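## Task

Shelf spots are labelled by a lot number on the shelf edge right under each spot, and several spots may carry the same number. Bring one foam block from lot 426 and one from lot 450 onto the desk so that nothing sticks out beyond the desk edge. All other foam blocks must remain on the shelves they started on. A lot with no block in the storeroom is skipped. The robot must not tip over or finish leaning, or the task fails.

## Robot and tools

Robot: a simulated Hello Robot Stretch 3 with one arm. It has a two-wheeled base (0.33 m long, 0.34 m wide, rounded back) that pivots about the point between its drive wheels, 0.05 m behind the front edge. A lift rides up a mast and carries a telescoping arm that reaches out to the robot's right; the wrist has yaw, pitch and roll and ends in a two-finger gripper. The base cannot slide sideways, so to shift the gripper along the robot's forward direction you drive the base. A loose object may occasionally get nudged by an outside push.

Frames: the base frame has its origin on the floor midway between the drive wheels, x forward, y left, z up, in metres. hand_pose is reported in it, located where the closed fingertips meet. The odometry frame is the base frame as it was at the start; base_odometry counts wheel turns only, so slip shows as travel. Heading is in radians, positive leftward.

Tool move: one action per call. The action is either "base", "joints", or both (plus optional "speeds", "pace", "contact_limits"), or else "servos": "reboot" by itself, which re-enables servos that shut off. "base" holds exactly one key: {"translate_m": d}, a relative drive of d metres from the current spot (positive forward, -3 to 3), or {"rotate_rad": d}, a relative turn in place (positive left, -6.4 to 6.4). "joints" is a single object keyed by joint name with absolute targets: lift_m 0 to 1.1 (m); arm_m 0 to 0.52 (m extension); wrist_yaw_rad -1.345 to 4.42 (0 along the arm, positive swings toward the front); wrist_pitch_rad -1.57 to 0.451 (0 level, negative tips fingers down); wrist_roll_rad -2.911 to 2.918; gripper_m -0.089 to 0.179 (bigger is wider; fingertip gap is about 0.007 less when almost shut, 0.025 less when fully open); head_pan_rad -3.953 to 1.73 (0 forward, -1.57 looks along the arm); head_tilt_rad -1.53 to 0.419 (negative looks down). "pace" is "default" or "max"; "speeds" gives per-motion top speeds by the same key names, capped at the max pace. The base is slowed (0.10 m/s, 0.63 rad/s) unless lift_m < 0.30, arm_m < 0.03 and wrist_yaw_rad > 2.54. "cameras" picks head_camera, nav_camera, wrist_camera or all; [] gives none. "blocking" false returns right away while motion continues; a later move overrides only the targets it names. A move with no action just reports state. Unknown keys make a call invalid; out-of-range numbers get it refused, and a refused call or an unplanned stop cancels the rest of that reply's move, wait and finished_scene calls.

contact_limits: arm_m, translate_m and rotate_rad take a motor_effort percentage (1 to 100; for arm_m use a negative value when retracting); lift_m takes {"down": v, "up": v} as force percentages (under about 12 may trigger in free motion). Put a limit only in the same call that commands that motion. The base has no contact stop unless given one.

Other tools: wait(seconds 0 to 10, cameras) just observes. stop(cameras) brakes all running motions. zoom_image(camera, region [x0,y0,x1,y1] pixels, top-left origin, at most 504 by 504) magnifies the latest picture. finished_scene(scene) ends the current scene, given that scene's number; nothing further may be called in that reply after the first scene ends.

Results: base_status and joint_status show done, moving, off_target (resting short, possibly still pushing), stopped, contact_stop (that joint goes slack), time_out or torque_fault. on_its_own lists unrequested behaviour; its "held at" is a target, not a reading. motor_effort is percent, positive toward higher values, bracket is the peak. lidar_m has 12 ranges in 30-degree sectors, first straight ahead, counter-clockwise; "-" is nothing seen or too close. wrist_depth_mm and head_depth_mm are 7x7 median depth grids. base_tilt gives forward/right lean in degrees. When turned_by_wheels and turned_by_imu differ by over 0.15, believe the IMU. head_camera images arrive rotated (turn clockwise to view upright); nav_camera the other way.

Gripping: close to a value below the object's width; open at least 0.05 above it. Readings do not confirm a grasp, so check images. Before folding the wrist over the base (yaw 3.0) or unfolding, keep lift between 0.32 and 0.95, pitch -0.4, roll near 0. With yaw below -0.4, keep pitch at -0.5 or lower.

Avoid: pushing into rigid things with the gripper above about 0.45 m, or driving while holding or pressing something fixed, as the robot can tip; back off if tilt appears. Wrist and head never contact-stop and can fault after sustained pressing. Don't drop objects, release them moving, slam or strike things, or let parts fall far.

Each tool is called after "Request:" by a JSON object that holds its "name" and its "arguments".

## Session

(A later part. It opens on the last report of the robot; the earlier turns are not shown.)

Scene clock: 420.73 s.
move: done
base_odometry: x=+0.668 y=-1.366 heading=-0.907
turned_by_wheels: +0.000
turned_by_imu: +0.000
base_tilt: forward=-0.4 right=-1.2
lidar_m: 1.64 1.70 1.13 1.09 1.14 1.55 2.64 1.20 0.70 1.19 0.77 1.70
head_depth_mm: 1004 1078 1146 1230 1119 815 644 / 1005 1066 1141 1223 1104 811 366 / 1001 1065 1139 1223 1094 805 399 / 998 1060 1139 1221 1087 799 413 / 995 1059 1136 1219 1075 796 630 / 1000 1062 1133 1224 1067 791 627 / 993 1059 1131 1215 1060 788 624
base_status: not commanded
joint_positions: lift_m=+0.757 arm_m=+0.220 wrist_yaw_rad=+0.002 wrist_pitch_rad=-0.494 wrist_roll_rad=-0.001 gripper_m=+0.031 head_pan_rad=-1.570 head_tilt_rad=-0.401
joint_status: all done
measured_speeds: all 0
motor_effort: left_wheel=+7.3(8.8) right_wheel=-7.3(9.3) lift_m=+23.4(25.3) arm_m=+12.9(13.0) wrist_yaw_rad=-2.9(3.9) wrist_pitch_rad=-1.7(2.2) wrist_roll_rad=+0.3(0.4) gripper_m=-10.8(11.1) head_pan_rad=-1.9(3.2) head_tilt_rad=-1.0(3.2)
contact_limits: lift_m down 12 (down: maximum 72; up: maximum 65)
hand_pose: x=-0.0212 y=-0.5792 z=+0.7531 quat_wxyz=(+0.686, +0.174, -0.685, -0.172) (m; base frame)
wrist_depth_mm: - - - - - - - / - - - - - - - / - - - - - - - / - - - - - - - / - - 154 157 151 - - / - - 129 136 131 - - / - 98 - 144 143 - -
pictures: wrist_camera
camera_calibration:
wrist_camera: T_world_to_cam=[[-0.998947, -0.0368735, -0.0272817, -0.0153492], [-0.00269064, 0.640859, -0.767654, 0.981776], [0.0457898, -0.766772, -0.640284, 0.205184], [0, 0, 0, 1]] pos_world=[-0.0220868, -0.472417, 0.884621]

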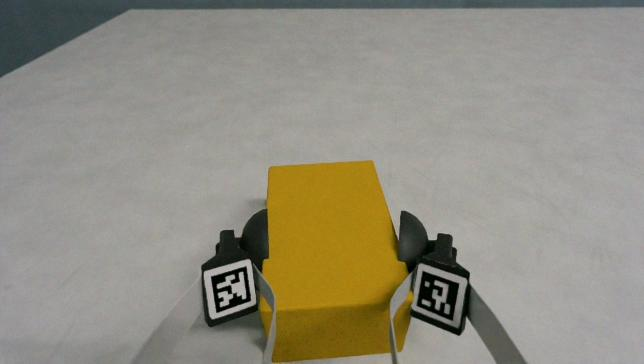

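Contact. Release.

Request:
{"name": "move", "arguments": {"joints": {"gripper_m": 0.17}, "cameras": ["wrist_camera"]}}

Request:
{"name": "move", "arguments": {"joints": {"lift_m": 0.88}, "pace": "max", "cameras": ["wrist_camera","nav_camera"]}}

Scene clock: 428.23 s.
move: done
base_odometry: x=+0.668 y=-1.366 heading=-0.907
turned_by_wheels: +0.000
turned_by_imu: +0.000
base_tilt: forward=-0.2 right=-1.2
lidar_m: 1.64 1.70 1.13 1.09 1.13 1.55 2.64 1.20 0.70 1.19 0.78 1.70
head_depth_mm: 1005 1069 1145 1231 1110 817 643 / 998 1067 1140 1221 1105 811 366 / 1002 1066 1133 1224 1094 803 399 / 997 1063 1140 1218 1085 798 412 / 1000 1063 1134 1217 1074 792 614 / 993 1058 1131 1215 1071 792 628 / 991 1063 1133 1216 1058 784 625
base_status: not commanded
joint_positions: lift_m=+0.757 arm_m=+0.220 wrist_yaw_rad=+0.002 wrist_pitch_rad=-0.510 wrist_roll_rad=-0.001 gripper_m=+0.170 head_pan_rad=-1.570 head_tilt_rad=-0.401
joint_status: all done
measured_speeds: all 0
motor_effort: left_wheel=+6.5(7.3) right_wheel=-5.9(7.8) lift_m=+29.2(29.8) arm_m=+11.9(12.8) wrist_yaw_rad=-2.7(3.5) wrist_pitch_rad=+1.4(1.7) wrist_roll_rad=+0.2(0.6) gripper_m=+0.9(83.6) head_pan_rad=-1.1(2.1) head_tilt_rad=-0.1(1.1)
contact_limits: lift_m down 12 (down: maximum 72; up: maximum 65)
hand_pose: x=-0.0212 y=-0.5768 z=+0.7495 quat_wxyz=(+0.685, +0.179, -0.683, -0.178) (m; base frame)
wrist_depth_mm: - - - - - - - / - - - - - - - / - - - - - - - / - - - 170 - - - / - 143 - 150 150 - - / - 124 - 134 134 - - / - - - 147 148 - 106
pictures: wrist_camera
camera_calibration:
wrist_camera: T_world_to_cam=[[-0.998948, -0.0364075, -0.0278962, -0.0146253], [-0.00268882, 0.653648, -0.756794, 0.976675], [0.0457873, -0.755922, -0.653058, 0.220652], [0, 0, 0, 1]] pos_world=[-0.0220868, -0.472139, 0.882832]

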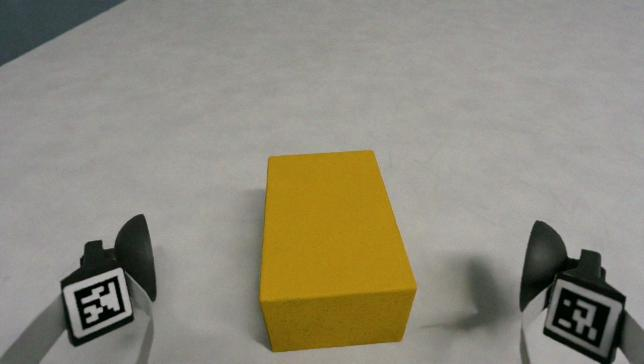

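Scene clock: 429.83 s.
move: done
base_odometry: x=+0.668 y=-1.366 heading=-0.907
turned_by_wheels: +0.000
turned_by_imu: +0.000
base_tilt: forward=-0.3 right=-1.2
lidar_m: 1.64 1.70 1.13 1.09 1.13 1.54 2.64 1.19 0.70 1.20 0.78 1.69
head_depth_mm: 1005 1068 1139 1227 1111 314 - / 999 1065 1141 1225 392 345 620 / 1002 1062 1141 1226 371 356 619 / 997 1063 1134 1219 1083 373 615 / 998 1061 1137 1219 1077 740 630 / 999 1061 1128 1215 1069 789 629 / 998 1056 1134 1217 1058 786 625
base_status: not commanded
joint_positions: lift_m=+0.880 arm_m=+0.220 wrist_yaw_rad=+0.002 wrist_pitch_rad=-0.512 wrist_roll_rad=-0.001 gripper_m=+0.170 head_pan_rad=-1.570 head_tilt_rad=-0.401
joint_status: all done
measured_speeds: all 0
motor_effort: left_wheel=+6.8(7.1) right_wheel=-7.0(7.6) lift_m=+28.8(32.2) arm_m=+12.1(12.7) wrist_yaw_rad=-2.1(3.2) wrist_pitch_rad=+1.8(1.9) wrist_roll_rad=+0.5(0.5) gripper_m=+0.7(1.1) head_pan_rad=-0.5(1.5) head_tilt_rad=+0.3(1.7)
hand_pose: x=-0.0212 y=-0.5766 z=+0.8722 quat_wxyz=(+0.685, +0.180, -0.683, -0.179) (m; base frame)
wrist_depth_mm: - - - - - - - / - - - - - - - / - - - - - - - / - - - - - - - / - 143 - - - - - / - 124 - - - - - / - - - - - - 106
pictures: nav_camera (sideways), wrist_camera
camera_calibration:
nav_camera: T_world_to_cam=[[0.0172265, -0.36545, 0.930671, -1.16829], [-0.999795, -0.0161609, 0.01216, 0.040487], [0.0105966, -0.930691, -0.365654, 0.429059], [0, 0, 0, 1]] pos_world=[0.0560577, -0.0269758, 1.24369]
wrist_camera: T_world_to_cam=[[-0.998947, -0.0363695, -0.0279498, -0.0111279], [-0.00269155, 0.654773, -0.755821, 1.06916], [0.0457895, -0.75495, -0.654182, 0.302435], [0, 0, 0, 1]] pos_world=[-0.0220868, -0.472141, 1.00563]

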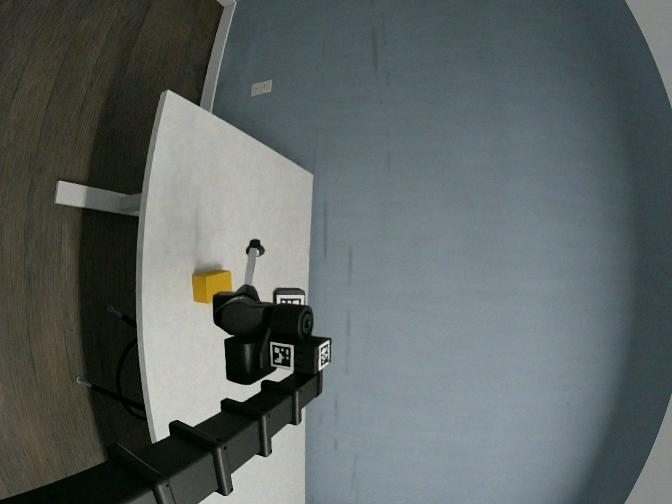

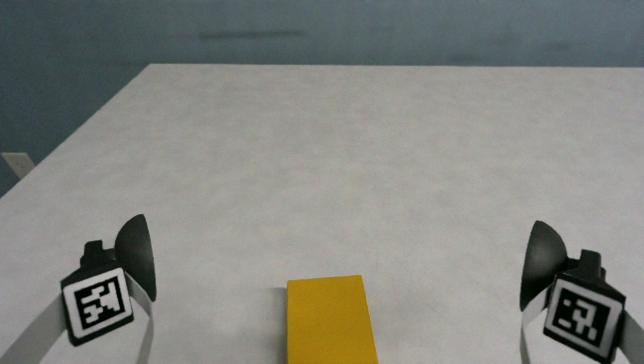

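Request:
{"name": "finished_scene", "arguments": {"scene": 3}}

The scene is finished: the task was done.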